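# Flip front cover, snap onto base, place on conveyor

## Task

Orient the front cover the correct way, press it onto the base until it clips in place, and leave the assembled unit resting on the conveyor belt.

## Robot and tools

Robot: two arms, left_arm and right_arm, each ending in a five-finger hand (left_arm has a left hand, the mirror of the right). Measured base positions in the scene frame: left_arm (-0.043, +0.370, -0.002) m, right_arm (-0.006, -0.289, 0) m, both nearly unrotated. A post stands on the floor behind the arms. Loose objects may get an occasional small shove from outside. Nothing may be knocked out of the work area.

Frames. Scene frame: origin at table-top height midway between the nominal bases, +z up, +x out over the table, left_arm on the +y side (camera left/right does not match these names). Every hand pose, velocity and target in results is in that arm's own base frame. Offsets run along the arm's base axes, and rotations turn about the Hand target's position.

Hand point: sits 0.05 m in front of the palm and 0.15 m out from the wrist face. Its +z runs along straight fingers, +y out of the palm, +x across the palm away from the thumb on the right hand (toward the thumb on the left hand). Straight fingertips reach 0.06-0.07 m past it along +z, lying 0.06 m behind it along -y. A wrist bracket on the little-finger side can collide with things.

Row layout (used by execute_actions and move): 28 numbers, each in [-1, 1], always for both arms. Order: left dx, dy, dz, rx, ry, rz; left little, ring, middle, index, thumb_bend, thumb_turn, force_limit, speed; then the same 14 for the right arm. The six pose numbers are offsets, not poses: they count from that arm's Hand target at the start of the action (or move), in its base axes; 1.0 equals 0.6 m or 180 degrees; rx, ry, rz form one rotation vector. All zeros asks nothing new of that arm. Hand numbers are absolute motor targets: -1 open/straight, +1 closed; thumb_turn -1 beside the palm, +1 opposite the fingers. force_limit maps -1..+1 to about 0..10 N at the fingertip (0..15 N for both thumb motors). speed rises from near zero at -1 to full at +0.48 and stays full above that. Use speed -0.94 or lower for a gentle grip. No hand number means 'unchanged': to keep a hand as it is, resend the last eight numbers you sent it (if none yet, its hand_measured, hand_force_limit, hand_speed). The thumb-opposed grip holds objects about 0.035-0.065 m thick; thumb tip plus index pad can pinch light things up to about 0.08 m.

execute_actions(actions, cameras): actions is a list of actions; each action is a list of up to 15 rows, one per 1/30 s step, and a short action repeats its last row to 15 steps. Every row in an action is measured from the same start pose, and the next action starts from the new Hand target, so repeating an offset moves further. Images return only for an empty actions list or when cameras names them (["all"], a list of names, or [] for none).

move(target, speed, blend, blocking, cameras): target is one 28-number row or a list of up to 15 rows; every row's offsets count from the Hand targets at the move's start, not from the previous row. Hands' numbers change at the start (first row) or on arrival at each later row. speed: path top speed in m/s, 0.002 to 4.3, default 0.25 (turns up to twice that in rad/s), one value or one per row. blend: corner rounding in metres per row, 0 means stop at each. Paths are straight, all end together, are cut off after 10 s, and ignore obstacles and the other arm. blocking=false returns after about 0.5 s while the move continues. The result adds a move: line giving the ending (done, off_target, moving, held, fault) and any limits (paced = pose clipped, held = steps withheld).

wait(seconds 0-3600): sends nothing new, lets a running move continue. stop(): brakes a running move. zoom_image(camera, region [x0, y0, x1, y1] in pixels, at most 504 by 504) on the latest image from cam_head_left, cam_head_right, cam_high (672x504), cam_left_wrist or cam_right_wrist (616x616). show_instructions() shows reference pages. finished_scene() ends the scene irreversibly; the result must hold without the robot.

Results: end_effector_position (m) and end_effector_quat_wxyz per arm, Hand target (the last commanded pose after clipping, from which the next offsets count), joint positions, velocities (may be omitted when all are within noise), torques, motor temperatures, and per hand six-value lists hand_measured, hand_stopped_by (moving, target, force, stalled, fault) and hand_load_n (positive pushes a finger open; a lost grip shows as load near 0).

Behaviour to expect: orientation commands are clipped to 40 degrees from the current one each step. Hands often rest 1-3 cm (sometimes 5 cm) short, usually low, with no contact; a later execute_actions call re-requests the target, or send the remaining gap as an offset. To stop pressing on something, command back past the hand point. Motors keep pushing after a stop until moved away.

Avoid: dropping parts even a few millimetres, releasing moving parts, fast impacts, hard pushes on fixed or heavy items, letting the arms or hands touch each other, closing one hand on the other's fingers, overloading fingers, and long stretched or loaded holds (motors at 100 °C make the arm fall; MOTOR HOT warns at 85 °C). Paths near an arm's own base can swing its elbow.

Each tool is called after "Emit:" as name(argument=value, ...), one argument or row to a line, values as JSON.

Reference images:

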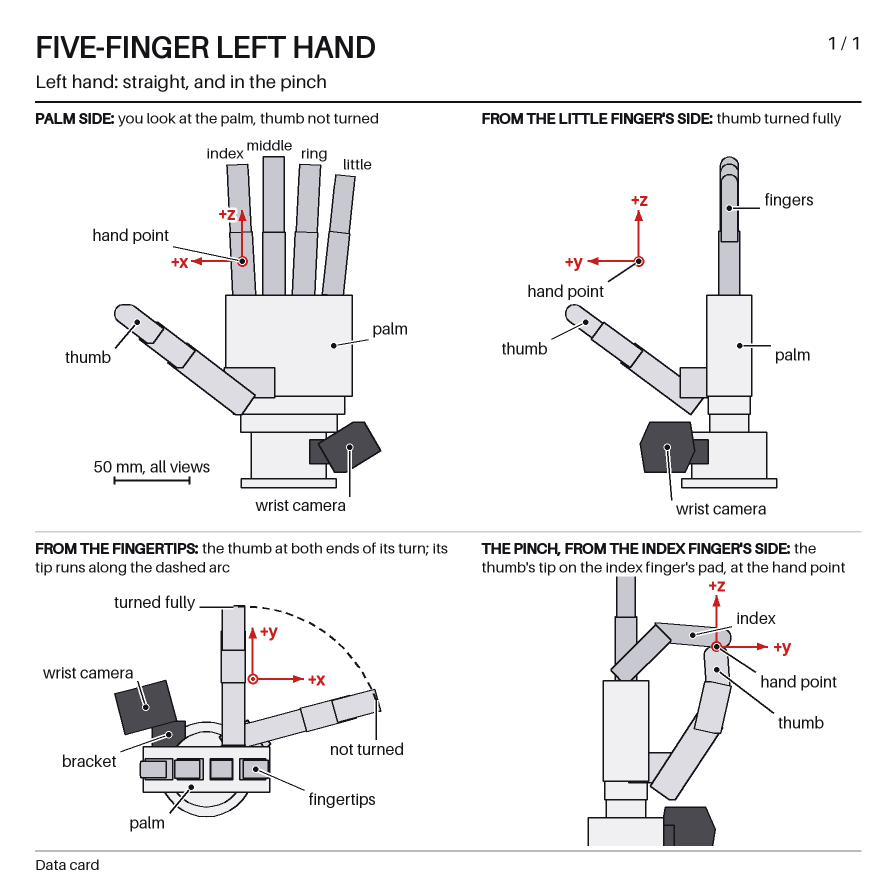

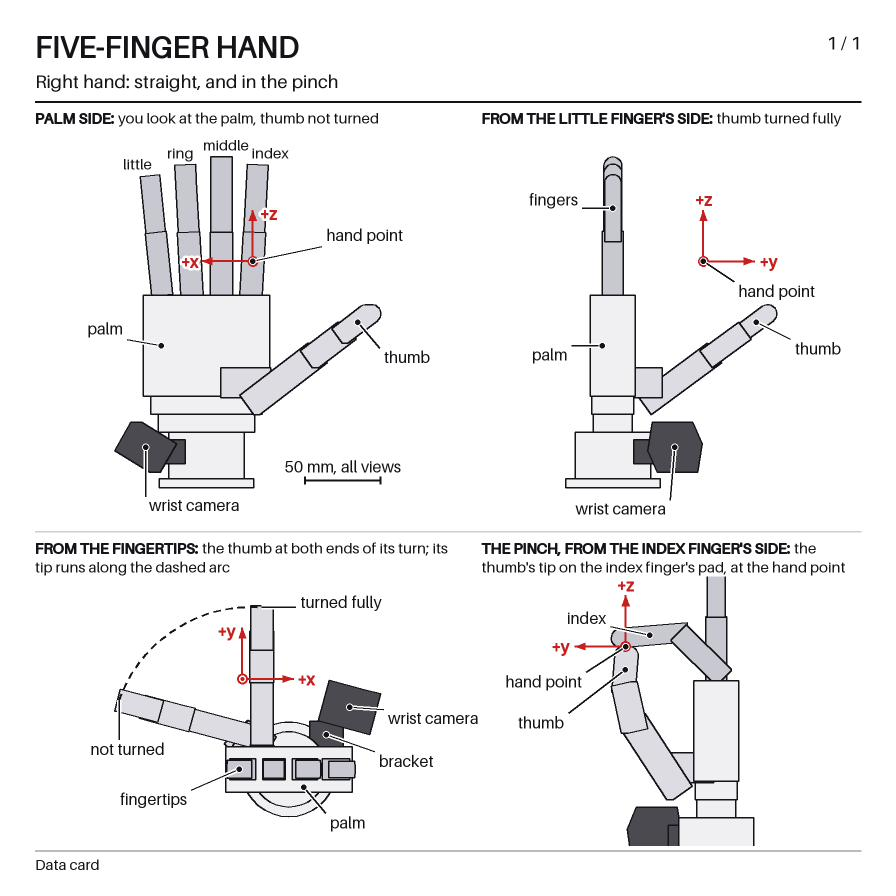

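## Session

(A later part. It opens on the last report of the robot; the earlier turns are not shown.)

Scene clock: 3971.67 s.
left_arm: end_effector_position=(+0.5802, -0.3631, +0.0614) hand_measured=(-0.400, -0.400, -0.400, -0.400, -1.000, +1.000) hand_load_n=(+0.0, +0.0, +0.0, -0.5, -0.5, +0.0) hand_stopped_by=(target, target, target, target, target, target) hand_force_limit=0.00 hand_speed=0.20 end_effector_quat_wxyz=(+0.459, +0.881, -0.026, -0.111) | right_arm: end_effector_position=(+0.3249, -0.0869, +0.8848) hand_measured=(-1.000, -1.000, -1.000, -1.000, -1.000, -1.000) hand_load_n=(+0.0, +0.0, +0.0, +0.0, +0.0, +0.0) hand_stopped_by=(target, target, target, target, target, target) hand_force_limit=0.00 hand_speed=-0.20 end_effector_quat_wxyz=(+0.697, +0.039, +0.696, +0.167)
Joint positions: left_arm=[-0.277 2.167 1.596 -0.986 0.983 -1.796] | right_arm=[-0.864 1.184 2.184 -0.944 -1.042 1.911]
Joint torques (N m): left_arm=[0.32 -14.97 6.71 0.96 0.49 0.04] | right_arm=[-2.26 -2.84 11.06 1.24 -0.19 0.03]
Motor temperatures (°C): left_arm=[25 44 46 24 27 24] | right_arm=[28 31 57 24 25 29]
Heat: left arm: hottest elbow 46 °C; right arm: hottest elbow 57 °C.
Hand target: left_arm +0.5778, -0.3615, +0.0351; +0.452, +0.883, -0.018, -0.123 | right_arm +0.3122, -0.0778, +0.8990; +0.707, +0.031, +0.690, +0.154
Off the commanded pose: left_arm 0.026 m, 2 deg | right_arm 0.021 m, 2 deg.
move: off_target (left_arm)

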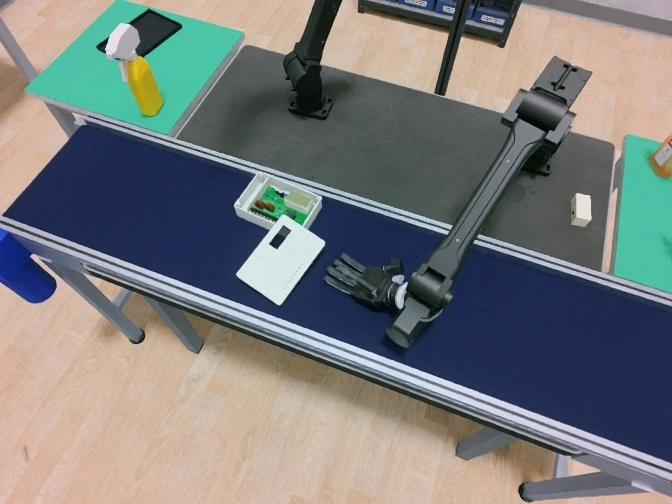

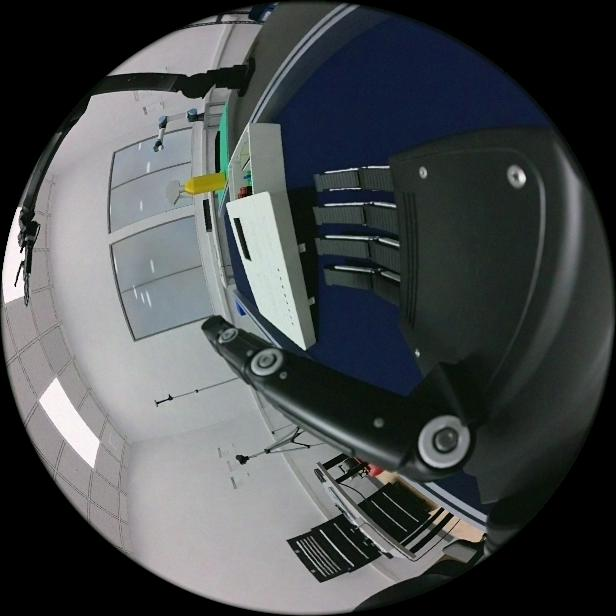

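Emit:
execute_actions(
  actions=[],
  cameras=["all"],
)

Emit:
zoom_image(
  camera="cam_head_left",
  region=[270, 260, 420, 390],
)

Emit:
zoom_image(
  camera="cam_head_right",
  region=[270, 260, 450, 400],
)

Emit:
zoom_image(
  camera="cam_high",
  region=[240, 200, 360, 310],
)

Scene clock: 4025.97 s.
left_arm: end_effector_position=(+0.5802, -0.3631, +0.0614) hand_measured=(-0.400, -0.400, -0.400, -0.400, -1.000, +1.000) hand_load_n=(+0.0, +0.5, +0.0, -0.5, +0.0, +0.0) hand_stopped_by=(target, target, target, target, target, target) hand_force_limit=0.00 hand_speed=0.20 end_effector_quat_wxyz=(+0.459, +0.881, -0.026, -0.111) | right_arm: end_effector_position=(+0.3249, -0.0869, +0.8848) hand_measured=(-1.000, -1.000, -1.000, -1.000, -1.000, -1.000) hand_load_n=(+0.0, +0.0, +0.0, +0.0, -0.5, +0.5) hand_stopped_by=(target, target, target, target, target, target) hand_force_limit=0.00 hand_speed=-0.20 end_effector_quat_wxyz=(+0.697, +0.039, +0.696, +0.167)
Joint positions: left_arm=[-0.277 2.167 1.596 -0.986 0.983 -1.796] | right_arm=[-0.864 1.184 2.184 -0.944 -1.042 1.911]
Joint velocities: within noise
Joint torques (N m): left_arm=[0.32 -14.86 6.71 1.16 0.49 0.04] | right_arm=[-2.2 -2.84 11.07 1.2 -0.19 0.02]
Motor temperatures (°C): left_arm=[25 44 45 24 26 24] | right_arm=[28 31 57 24 25 29]
Heat: left arm: hottest elbow 45 °C; right arm: hottest elbow 57 °C.
Hand target: left_arm +0.5778, -0.3615, +0.0351; +0.452, +0.883, -0.018, -0.123 | right_arm +0.3122, -0.0778, +0.8990; +0.707, +0.031, +0.690, +0.154
Off the commanded pose: left_arm 0.026 m, 2 deg | right_arm 0.021 m, 2 deg.

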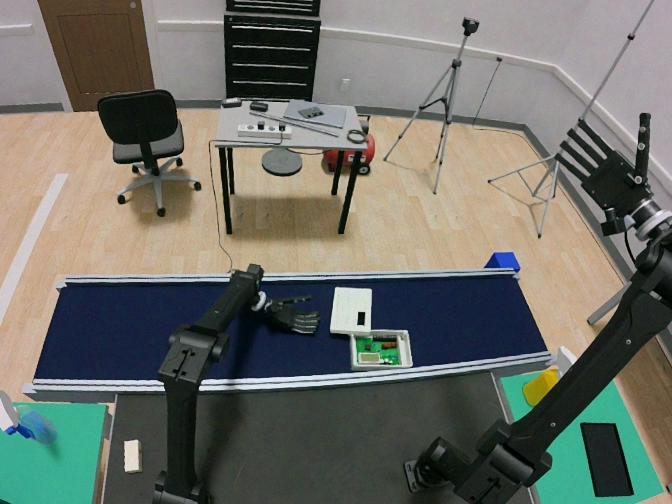

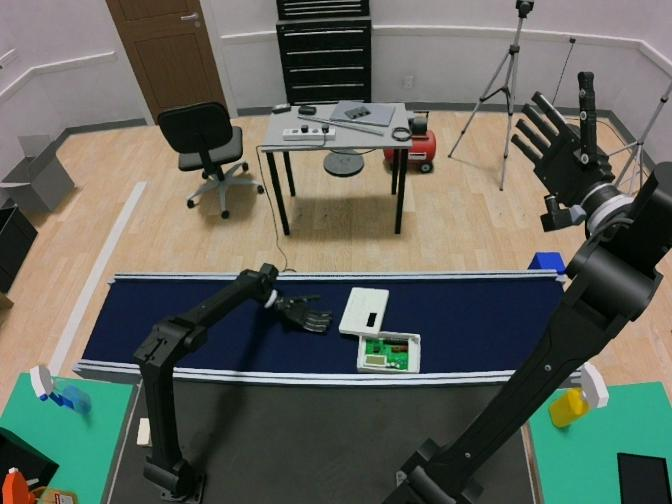

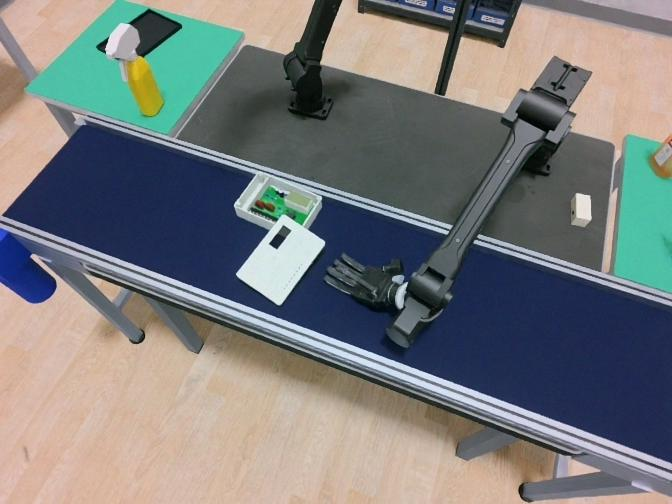

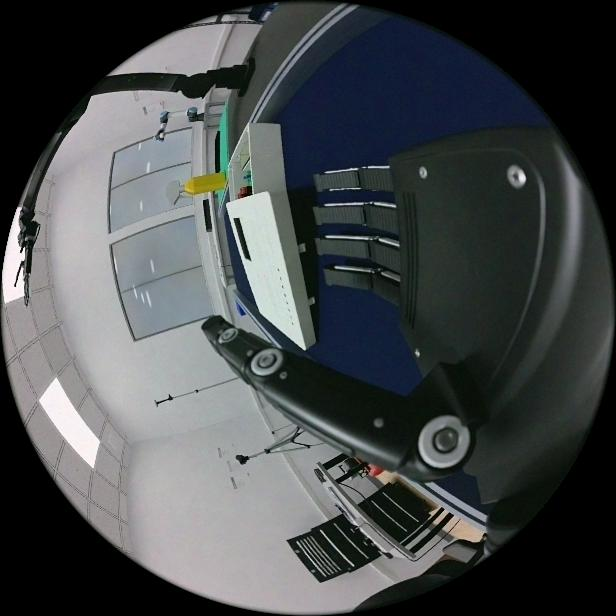

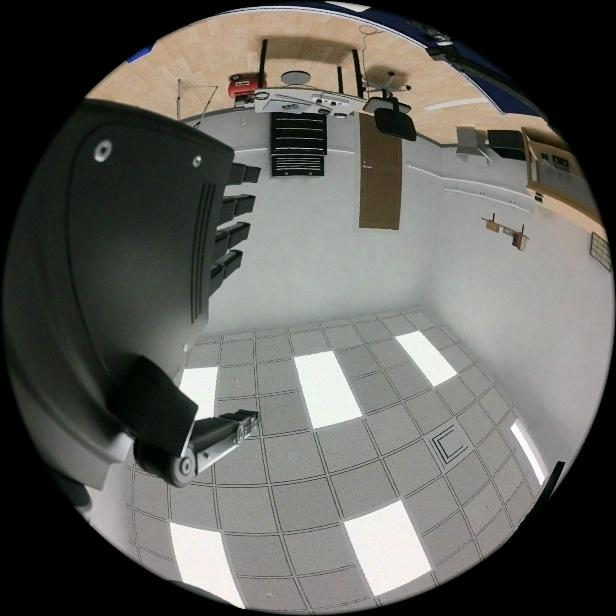

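Scaled by 3.360 from the camera's image (finer frame: 960x720).

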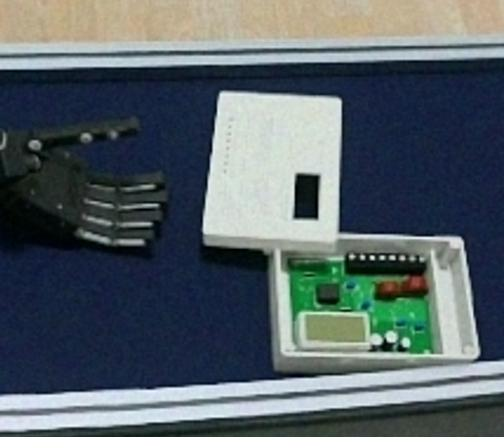

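Scaled by 2.800 from the camera's image (finer frame: 960x720).

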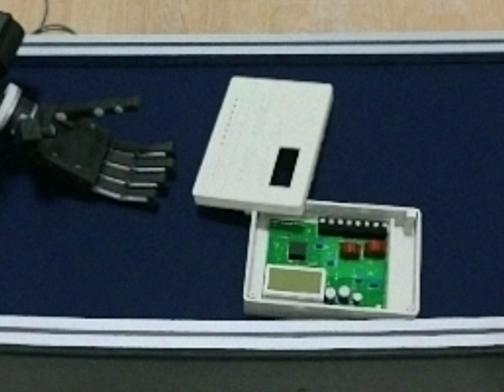

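Scaled by 4.200 from the camera's image (finer frame: 960x720).

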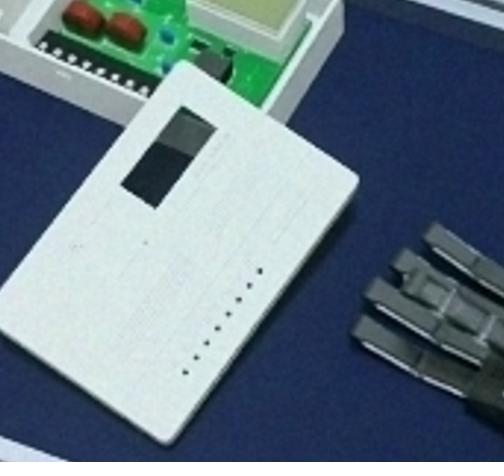

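Emit:
move(
  target=[0,0,-0.012,0,0,0,-0.4,-0.4,-0.4,-0.4,-1,1,0,0.2, 0,0,0,0,0,0,-1,-1,-1,-1,-1,-1,0,-0.2],
  speed=0.05,
  cameras=["cam_high","cam_left_wrist","cam_head_left"],
)

Emit:
zoom_image(
  camera="cam_left_wrist",
  region=[200, 100, 400, 350],
)

Emit:
zoom_image(
  camera="cam_head_left",
  region=[260, 270, 400, 370],
)

Scene clock: 4093.87 s.
left_arm: end_effector_position=(+0.5818, -0.3636, +0.0611) hand_measured=(-0.400, -0.400, -0.400, -0.400, -1.000, +1.000) hand_load_n=(+0.0, +0.0, -0.5, -0.5, -0.5, +0.0) hand_stopped_by=(target, target, target, target, target, target) hand_force_limit=0.00 hand_speed=0.20 end_effector_quat_wxyz=(+0.460, +0.881, -0.028, -0.107) | right_arm: end_effector_position=(+0.3249, -0.0869, +0.8848) hand_measured=(-1.000, -1.000, -1.000, -1.000, -1.000, -1.000) hand_load_n=(+0.0, +0.5, +0.0, +0.0, -0.5, +0.0) hand_stopped_by=(target, target, target, target, target, target) hand_force_limit=0.00 hand_speed=-0.20 end_effector_quat_wxyz=(+0.697, +0.039, +0.696, +0.167)
Joint positions: left_arm=[-0.277 2.168 1.596 -0.973 0.984 -1.796] | right_arm=[-0.864 1.184 2.184 -0.944 -1.042 1.911]
Joint torques (N m): left_arm=[0.32 -14.33 6.45 1.09 0.47 0.04] | right_arm=[-2.2 -2.84 11.1 1.21 -0.19 0.02]
Motor temperatures (°C): left_arm=[25 44 44 24 26 24] | right_arm=[28 31 57 24 25 29]
Heat: left arm: hottest shoulder 44 °C; right arm: hottest elbow 57 °C.
Hand target: left_arm +0.5778, -0.3615, +0.0280; +0.453, +0.883, -0.018, -0.123 | right_arm +0.3122, -0.0778, +0.8990; +0.707, +0.031, +0.690, +0.154
Off the commanded pose: left_arm 0.034 m, 2 deg | right_arm 0.021 m, 2 deg.
move: off_target (left_arm)
Images, in order (width x height): cam_head_left 672x504, cam_high 672x504, cam_left_wrist 616x616.

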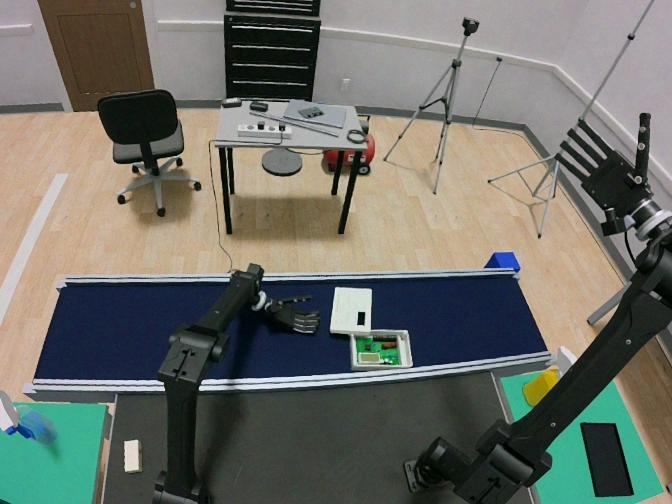

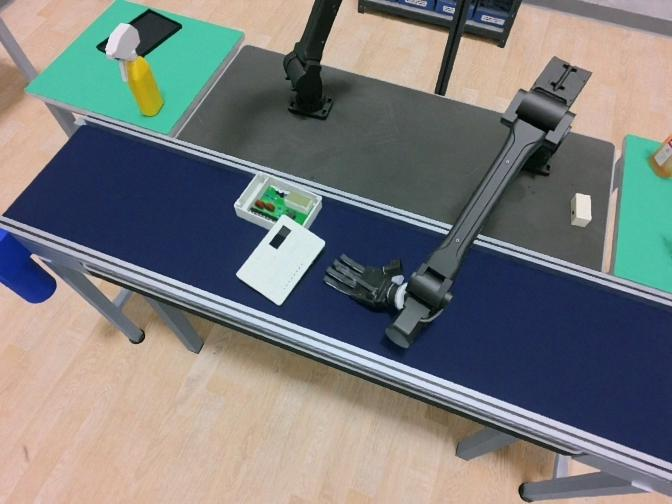

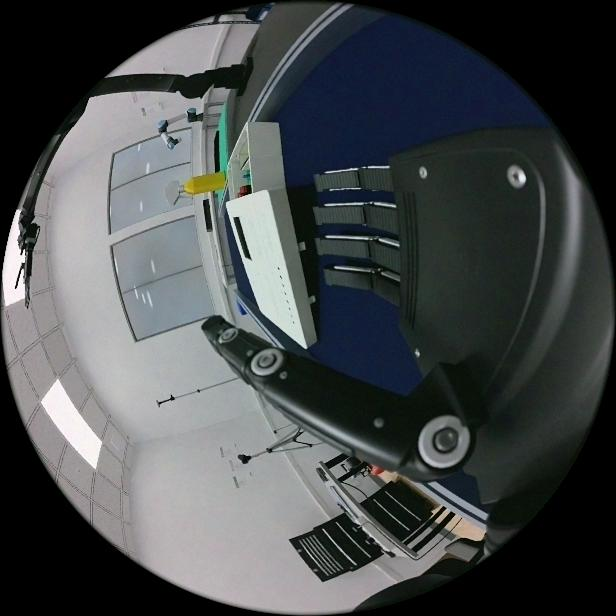

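Scaled by 2.016 from the camera's image (finer frame: 880x880).

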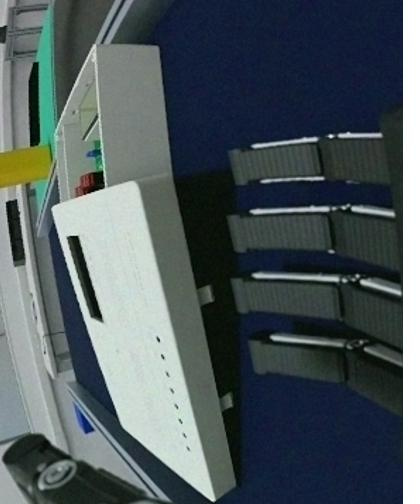

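Scaled by 3.600 from the camera's image (finer frame: 960x720).

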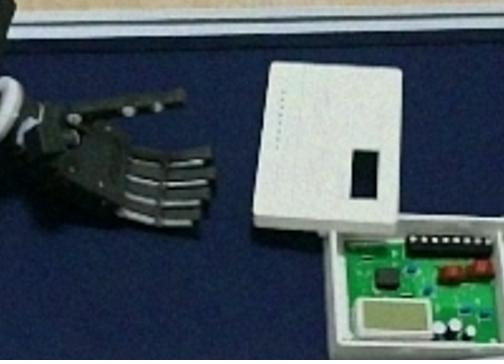

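Emit:
move(
  target=[0,0,-0.03,0,0,0,-0.4,-0.4,-0.4,-0.4,-1,1,0,0.2, 0,0,0,0,0,0,-1,-1,-1,-1,-1,-1,0,-0.2],
  speed=0.05,
  cameras=["cam_left_wrist","cam_head_left"],
)

Emit:
zoom_image(
  camera="cam_left_wrist",
  region=[200, 100, 400, 350],
)

Scene clock: 4172.60 s.
left_arm: end_effector_position=(+0.5850, -0.3652, +0.0601) hand_measured=(-0.400, -0.400, -0.400, -0.400, -1.000, +1.000) hand_load_n=(+0.0, +0.0, +0.0, -1.5, +0.0, +0.0) hand_stopped_by=(target, target, target, target, target, target) hand_force_limit=0.00 hand_speed=0.20 end_effector_quat_wxyz=(+0.467, +0.878, -0.036, -0.096) | right_arm: end_effector_position=(+0.3249, -0.0869, +0.8848) hand_measured=(-1.000, -1.000, -1.000, -1.000, -1.000, -1.000) hand_load_n=(+0.0, +0.0, +0.0, +0.0, +0.0, +0.0) hand_stopped_by=(target, target, target, target, target, target) hand_force_limit=0.00 hand_speed=-0.20 end_effector_quat_wxyz=(+0.697, +0.039, +0.696, +0.167)
Joint positions: left_arm=[-0.277 2.175 1.596 -0.941 0.994 -1.791] | right_arm=[-0.864 1.184 2.184 -0.944 -1.042 1.911]
Joint torques (N m): left_arm=[0.32 -13.33 5.78 1.14 0.12 -0.04] | right_arm=[-2.02 -2.67 11.1 1.21 -0.19 0.03]
Motor temperatures (°C): left_arm=[25 40 43 24 26 24] | right_arm=[28 30 57 24 25 29]
Heat: left arm: hottest elbow 43 °C; right arm: hottest elbow 57 °C.
Hand target: left_arm +0.5778, -0.3615, +0.0101; +0.453, +0.883, -0.018, -0.123 | right_arm +0.3122, -0.0778, +0.8990; +0.707, +0.031, +0.690, +0.154
Off the commanded pose: left_arm 0.051 m, 4 deg | right_arm 0.021 m, 2 deg.
move: off_target (left_arm)
Images, in order (width x height): cam_head_left 672x504, cam_left_wrist 616x616.

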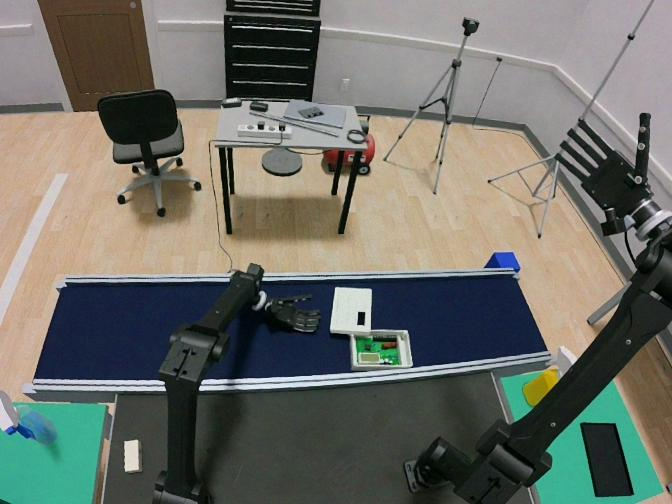

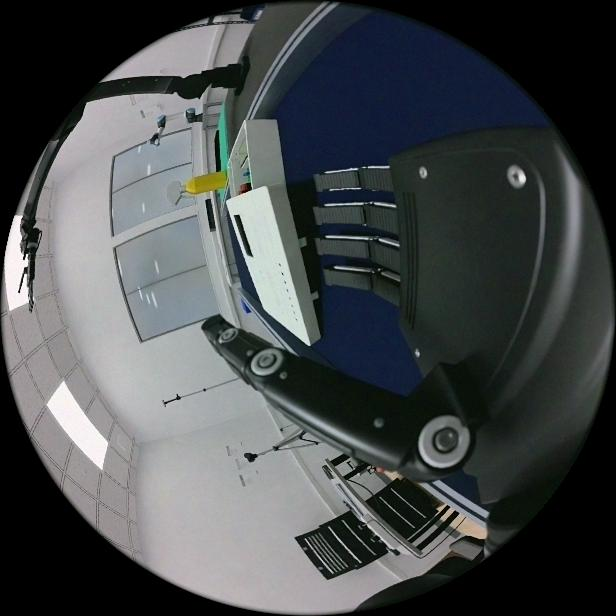

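Scaled by 2.016 from the camera's image (finer frame: 880x880).

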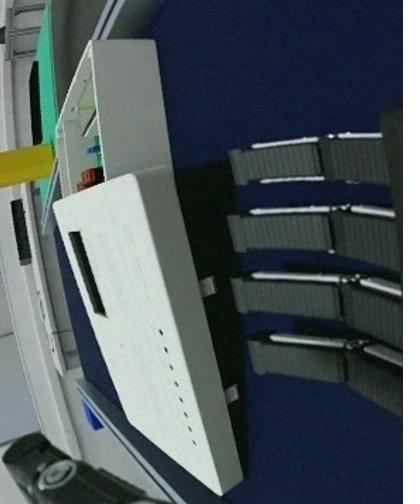

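Emit:
move(
  target=[
    [0,0,0.06,0,0,0,-0.4,-0.4,-0.4,-0.4,-1,1,0,0.2, 0,0,0,0,0,0,-1,-1,-1,-1,-1,-1,0,-0.2],
    [0,0.01,0.13,0.0604,-0.0112,-0.0522,-0.4,-0.4,-0.4,-0.4,-1,1,0,0.2, 0,0,0,0,0,0,-1,-1,-1,-1,-1,-1,0,-0.2],
  ],
  speed=0.08,
  blend=0.01,
  cameras=["cam_left_wrist","cam_head_left","cam_high"],
)

Emit:
zoom_image(
  camera="cam_left_wrist",
  region=[200, 100, 400, 350],
)

Scene clock: 4227.33 s.
left_arm: end_effector_position=(+0.5709, -0.3474, +0.0879) hand_measured=(-0.400, -0.400, -0.400, -0.400, -1.000, +1.000) hand_load_n=(+0.0, +0.0, +0.0, +0.0, +0.0, +0.0) hand_stopped_by=(target, target, target, target, target, target) hand_force_limit=0.00 hand_speed=0.20 end_effector_quat_wxyz=(+0.356, +0.920, -0.075, -0.149) | right_arm: end_effector_position=(+0.3249, -0.0869, +0.8848) hand_measured=(-1.000, -1.000, -1.000, -1.000, -1.000, -1.000) hand_load_n=(+0.0, +0.0, +0.0, +0.0, +0.0, +0.0) hand_stopped_by=(target, target, target, target, target, target) hand_force_limit=0.00 hand_speed=-0.20 end_effector_quat_wxyz=(+0.697, +0.039, +0.696, +0.167)
Joint positions: left_arm=[-0.277 2.17 1.789 -1.389 0.772 -1.603] | right_arm=[-0.864 1.184 2.184 -0.944 -1.042 1.911]
Joint torques (N m): left_arm=[-0.56 -16.38 11.1 -0.2 0.53 0.17] | right_arm=[-2.2 -2.78 11.07 1.18 -0.19 0.02]
Motor temperatures (°C): left_arm=[25 42 43 24 25 24] | right_arm=[28 30 57 24 25 29]
Heat: left arm: hottest elbow 43 °C; right arm: hottest elbow 57 °C.
Hand target: left_arm +0.5778, -0.3555, +0.0879; +0.355, +0.919, -0.087, -0.145 | right_arm +0.3122, -0.0778, +0.8990; +0.707, +0.031, +0.690, +0.154
Off the commanded pose: left_arm 0.011 m, 1 deg | right_arm 0.021 m, 2 deg.
move: off_target (left_arm)
Images, in order (width x height): cam_head_left 672x504, cam_high 672x504, cam_left_wrist 616x616.

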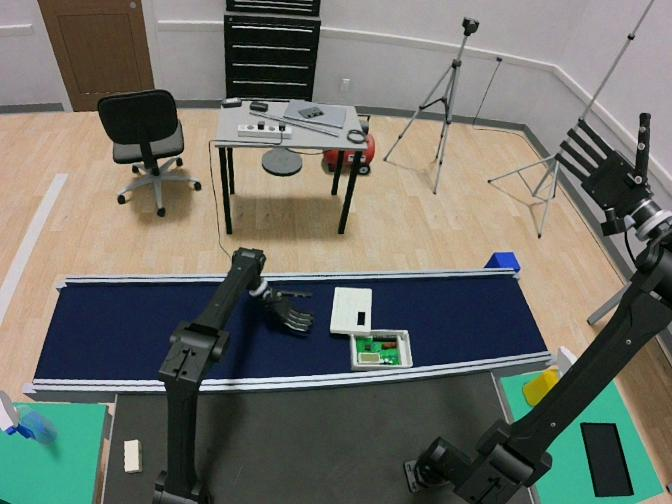

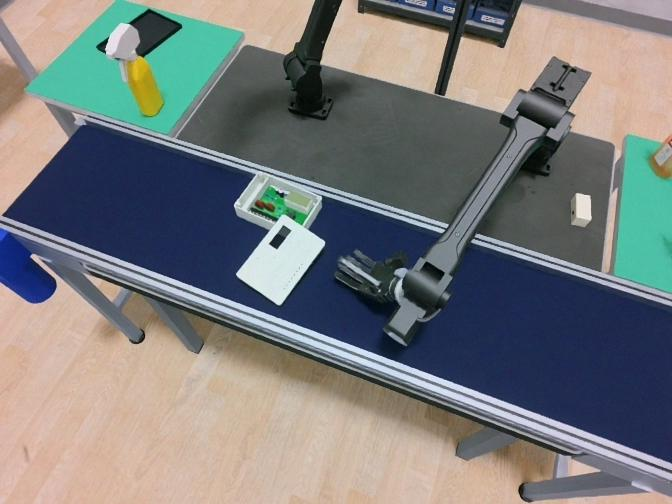

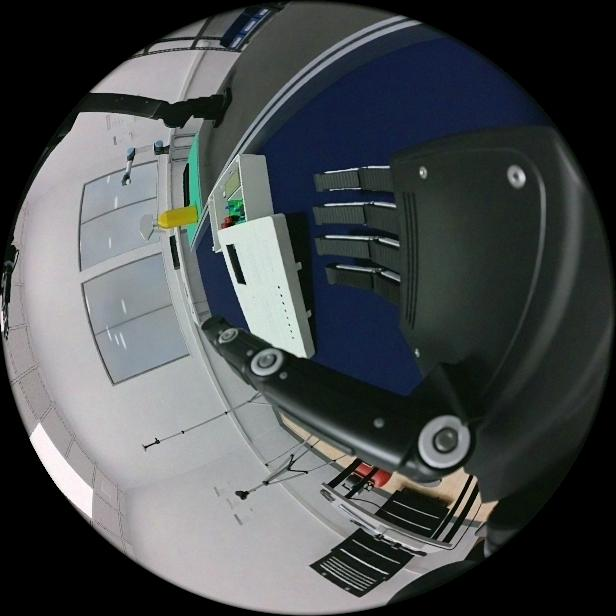

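Scaled by 2.016 from the camera's image (finer frame: 880x880).

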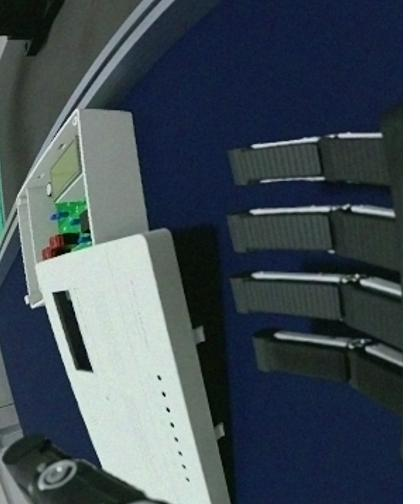

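Emit:
zoom_image(
  camera="cam_left_wrist",
  region=[200, 190, 360, 380],
)

Scaled by 2.653 from the camera's image (finer frame: 880x880).

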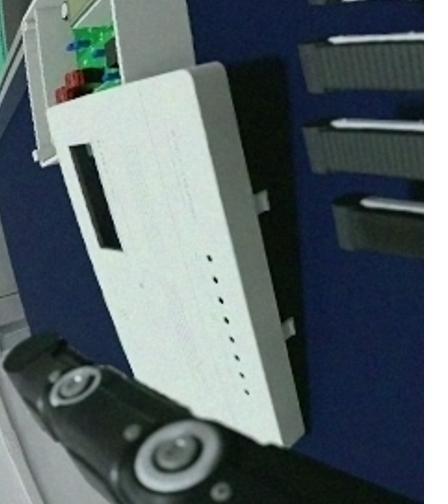

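Emit:
move(
  target=[-0.0263,-0.034,-0.085,0,0,0,-0.4,-0.4,-0.4,-0.4,-1,1,0,0.2, 0,0,0,0,0,0,-1,-1,-1,-1,-1,-1,0,-0.2],
  speed=0.08,
  cameras=["cam_left_wrist","cam_high"],
)

Emit:
zoom_image(
  camera="cam_left_wrist",
  region=[200, 150, 400, 380],
)

Emit:
zoom_image(
  camera="cam_high",
  region=[230, 190, 370, 320],
)

Scene clock: 4290.77 s.
left_arm: end_effector_position=(+0.5671, -0.3715, +0.0590) hand_measured=(-0.400, -0.400, -0.400, -0.400, -1.000, +1.000) hand_load_n=(+0.0, +0.0, +0.0, -0.5, +0.0, +0.0) hand_stopped_by=(target, target, target, target, target, target) hand_force_limit=0.00 hand_speed=0.20 end_effector_quat_wxyz=(+0.361, +0.919, -0.094, -0.131) | right_arm: end_effector_position=(+0.3249, -0.0869, +0.8848) hand_measured=(-1.000, -1.000, -1.000, -1.000, -1.000, -1.000) hand_load_n=(+0.0, +0.0, +0.0, +0.0, +0.0, +0.0) hand_stopped_by=(target, target, target, target, target, target) hand_force_limit=0.00 hand_speed=-0.20 end_effector_quat_wxyz=(+0.697, +0.039, +0.696, +0.167)
Joint positions: left_arm=[-0.314 2.196 1.751 -1.261 0.778 -1.626] | right_arm=[-0.864 1.184 2.184 -0.944 -1.042 1.911]
Joint torques (N m): left_arm=[-0.62 -16.09 6.83 1.01 0.52 -0.07] | right_arm=[-2.14 -2.73 11.06 1.18 -0.19 0.03]
Motor temperatures (°C): left_arm=[25 43 56 24 26 24] | right_arm=[28 30 56 24 25 29]
Heat: left arm: hottest elbow 56 °C; right arm: hottest elbow 56 °C.
Hand target: left_arm +0.5620, -0.3759, +0.0369; +0.355, +0.919, -0.087, -0.145 | right_arm +0.3122, -0.0778, +0.8990; +0.707, +0.031, +0.690, +0.154
Off the commanded pose: left_arm 0.023 m, 2 deg | right_arm 0.021 m, 2 deg.
move: off_target (left_arm)
Images, in order (width x height): cam_high 672x504, cam_left_wrist 616x616.

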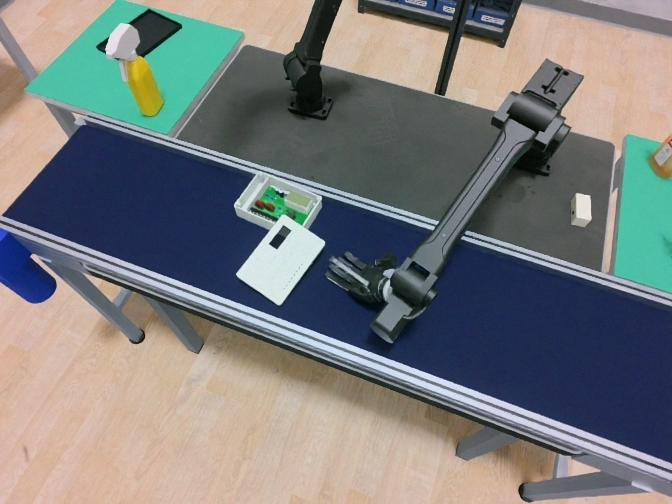

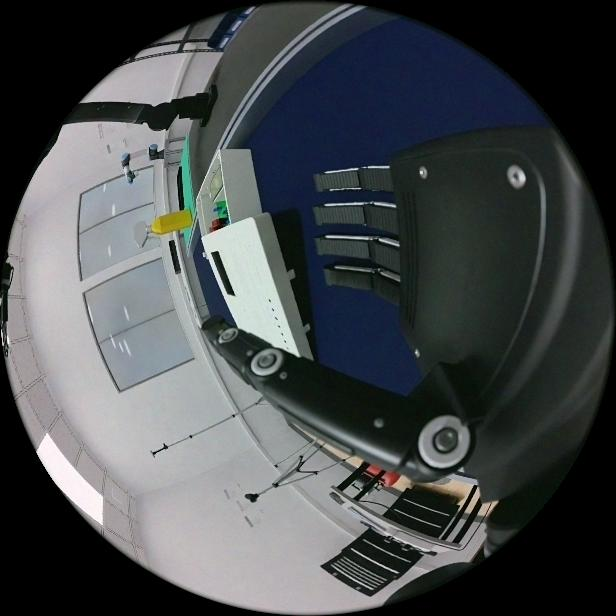

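Scaled by 2.191 from the camera's image (finer frame: 880x880).

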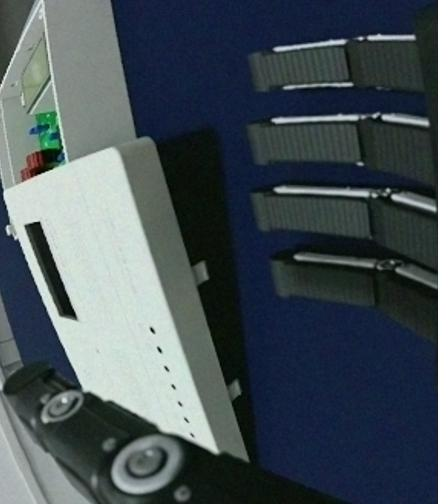

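Scaled by 3.600 from the camera's image (finer frame: 960x720).

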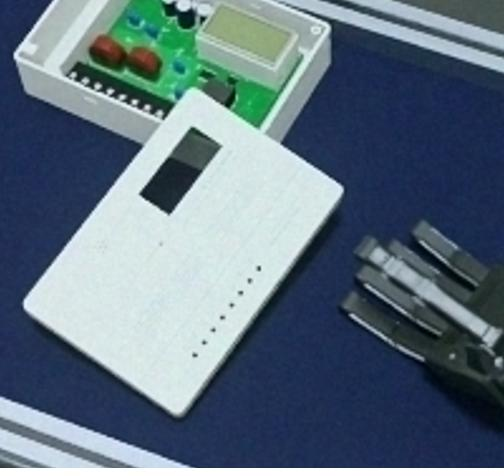

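Emit:
move(
  target=[
    [0,0,0.034,0,0,0,-0.4,-0.4,-0.4,-0.4,-1,1,0,0.2, 0,0,0,0,0,0,-1,-1,-1,-1,-1,-1,0,-0.2],
    [-0.01,-0.085,0.034,0,0,0,-0.4,-0.4,-0.4,-0.4,-1,1,0,0.2, 0,0,0,0,0,0,-1,-1,-1,-1,-1,-1,0,-0.2],
  ],
  speed=0.06,
  cameras=["cam_left_wrist","cam_high","cam_head_left"],
)

Emit:
zoom_image(
  camera="cam_left_wrist",
  region=[200, 150, 400, 380],
)

Emit:
zoom_image(
  camera="cam_high",
  region=[230, 190, 370, 320],
)

Scene clock: 4424.43 s.
left_arm: end_effector_position=(+0.5478, -0.4167, +0.0585) hand_measured=(-0.400, -0.400, -0.400, -0.400, -1.000, +1.000) hand_load_n=(+0.0, +0.0, +0.0, -1.0, +0.0, +0.0) hand_stopped_by=(target, target, target, target, target, target) hand_force_limit=0.00 hand_speed=0.20 end_effector_quat_wxyz=(+0.356, +0.918, -0.084, -0.153) | right_arm: end_effector_position=(+0.3249, -0.0869, +0.8848) hand_measured=(-1.000, -1.000, -1.000, -1.000, -1.000, -1.000) hand_load_n=(+0.0, +0.0, +0.0, +0.0, +0.0, +0.0) hand_stopped_by=(target, target, target, target, target, target) hand_force_limit=0.00 hand_speed=-0.20 end_effector_quat_wxyz=(+0.697, +0.039, +0.696, +0.167)
Joint positions: left_arm=[-0.391 2.196 1.753 -1.235 0.79 -1.734] | right_arm=[-0.864 1.184 2.184 -0.944 -1.042 1.911]
Joint torques (N m): left_arm=[-0.67 -16.73 10.19 0.87 0.46 -0.18] | right_arm=[-2.08 -2.78 11.06 1.24 -0.19 0.03]
Motor temperatures (°C): left_arm=[25 40 45 24 26 24] | right_arm=[28 30 56 24 25 29]
Heat: left arm: hottest elbow 45 °C; right arm: hottest elbow 56 °C.
Hand target: left_arm +0.5560, -0.4268, +0.0572; +0.355, +0.920, -0.087, -0.145 | right_arm +0.3122, -0.0778, +0.8990; +0.707, +0.031, +0.690, +0.154
Off the commanded pose: left_arm 0.013 m, 1 deg | right_arm 0.021 m, 2 deg.
move: off_target (left_arm)
Images, in order (width x height): cam_head_left 672x504, cam_high 672x504, cam_left_wrist 616x616.

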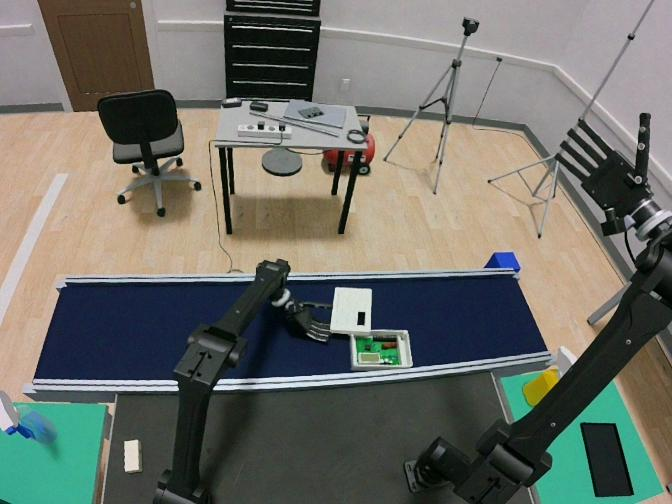

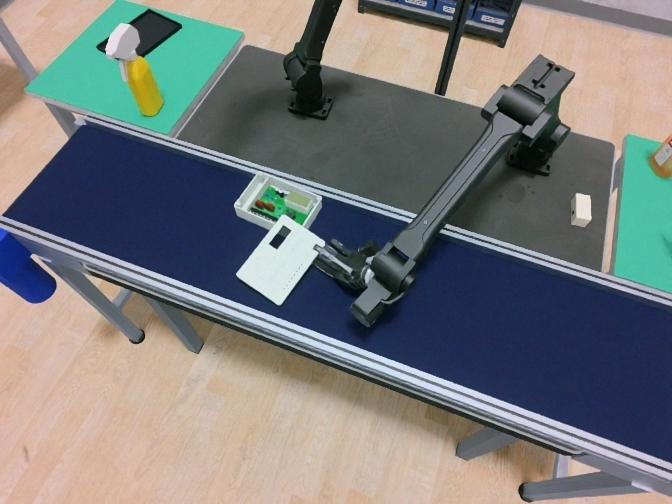

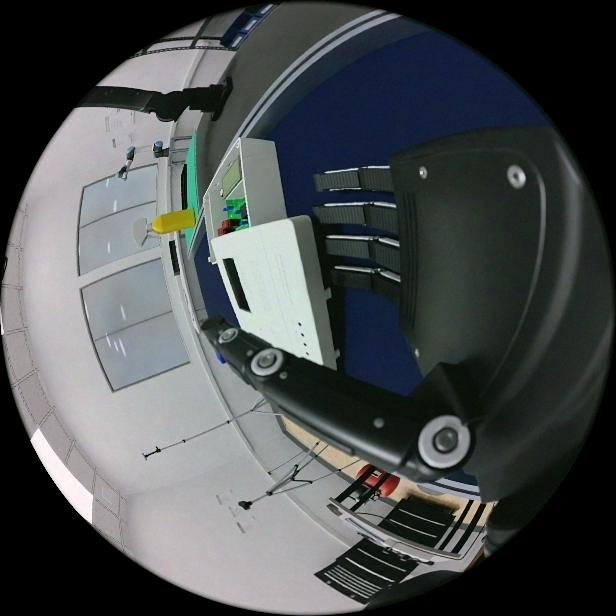

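Scaled by 2.191 from the camera's image (finer frame: 880x880).

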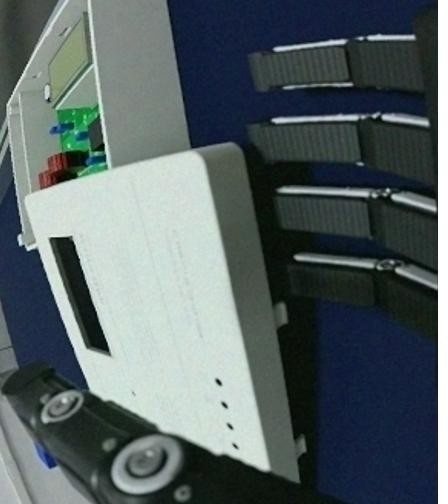

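Scaled by 3.600 from the camera's image (finer frame: 960x720).

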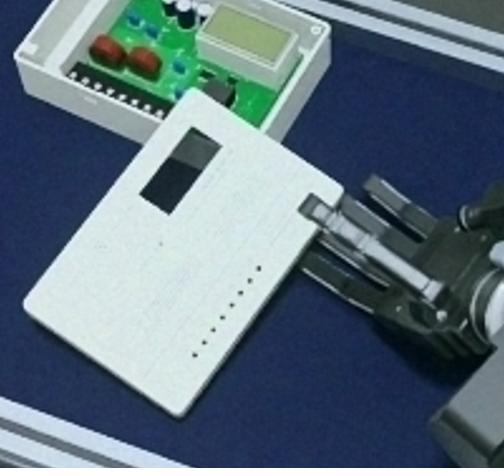

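Emit:
move(
  target=[
    [0.008,0.05,0.006,0,0,0,-0.4,-0.4,-0.4,-0.4,-1,1,0,0.2, 0,0,0,0,0,0,-1,-1,-1,-1,-1,-1,0,-0.2],
    [0.043,0.044,0.006,0,0,0,-0.4,-0.4,-0.4,-0.4,-1,1,0,0.2, 0,0,0,0,0,0,-1,-1,-1,-1,-1,-1,0,-0.2],
    [0.034,-0.01,0.006,0,0,0,-0.4,-0.4,-0.4,-0.4,-1,1,0,0.2, 0,0,0,0,0,0,-1,-1,-1,-1,-1,-1,0,-0.2],
  ],
  speed=0.06,
  cameras=["cam_left_wrist","cam_high"],
)

Emit:
zoom_image(
  camera="cam_left_wrist",
  region=[200, 150, 400, 380],
)

Emit:
zoom_image(
  camera="cam_high",
  region=[230, 190, 370, 320],
)

Scene clock: 4469.30 s.
left_arm: end_effector_position=(+0.5645, -0.4226, +0.0611) hand_measured=(-0.400, -0.400, -0.400, -0.400, -1.000, +1.000) hand_load_n=(+0.0, +0.0, +0.0, +0.0, +0.0, +0.0) hand_stopped_by=(target, target, target, target, target, target) hand_force_limit=0.00 hand_speed=0.20 end_effector_quat_wxyz=(+0.351, +0.920, -0.083, -0.155) | right_arm: end_effector_position=(+0.3249, -0.0869, +0.8848) hand_measured=(-1.000, -1.000, -1.000, -1.000, -1.000, -1.000) hand_load_n=(+0.0, +0.0, +0.0, +0.0, +0.0, +0.0) hand_stopped_by=(target, target, target, target, target, target) hand_force_limit=0.00 hand_speed=-0.20 end_effector_quat_wxyz=(+0.697, +0.039, +0.696, +0.167)
Joint positions: left_arm=[-0.391 2.241 1.846 -1.291 0.781 -1.735] | right_arm=[-0.864 1.184 2.184 -0.944 -1.042 1.911]
Joint torques (N m): left_arm=[0.15 -16.85 11 0.85 0.76 -0.05] | right_arm=[-2.2 -2.78 11.07 1.2 -0.19 0.02]
Motor temperatures (°C): left_arm=[25 40 49 24 26 24] | right_arm=[28 30 56 24 25 29]
Heat: left arm: hottest elbow 49 °C; right arm: hottest elbow 56 °C.
Hand target: left_arm +0.5765, -0.4328, +0.0609; +0.355, +0.920, -0.086, -0.145 | right_arm +0.3122, -0.0778, +0.8990; +0.707, +0.031, +0.690, +0.154
Off the commanded pose: left_arm 0.016 m, 1 deg | right_arm 0.021 m, 2 deg.
move: off_target (left_arm)
Images, in order (width x height): cam_high 672x504, cam_left_wrist 616x616.

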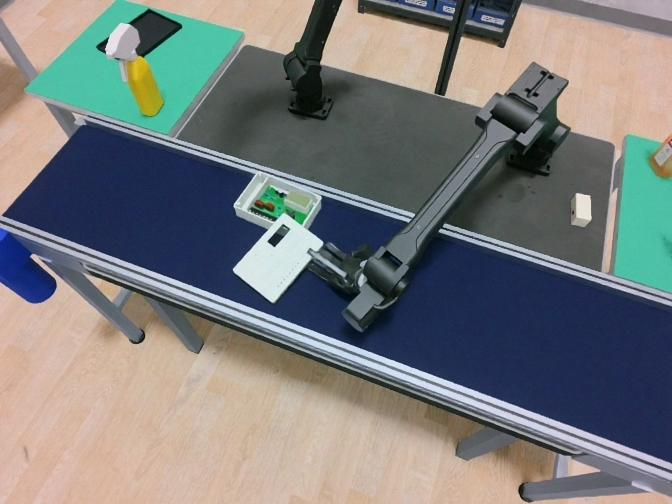

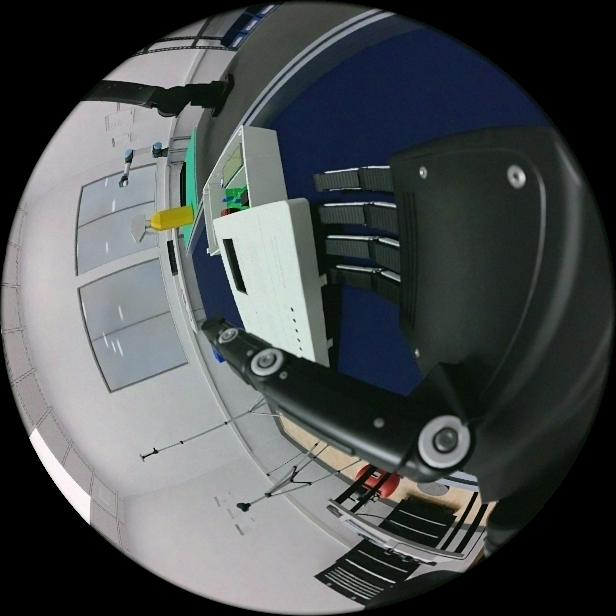

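Scaled by 2.191 from the camera's image (finer frame: 880x880).

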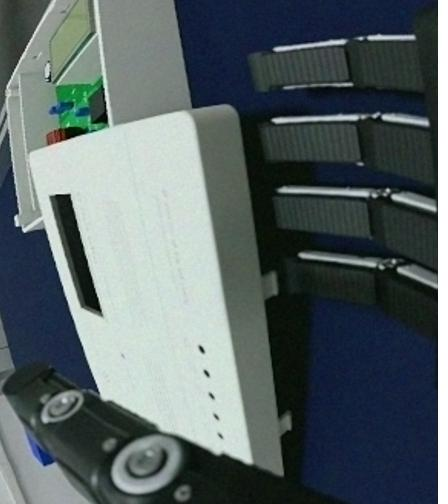

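Scaled by 3.600 from the camera's image (finer frame: 960x720).

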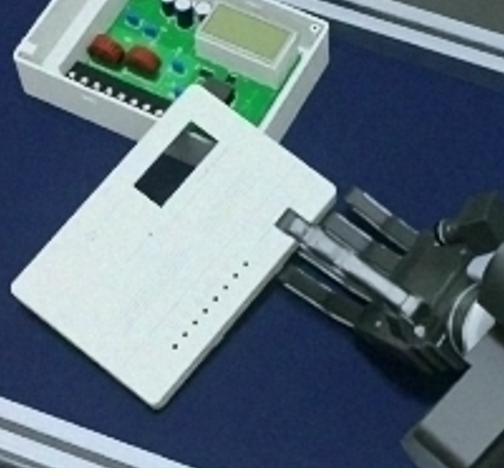

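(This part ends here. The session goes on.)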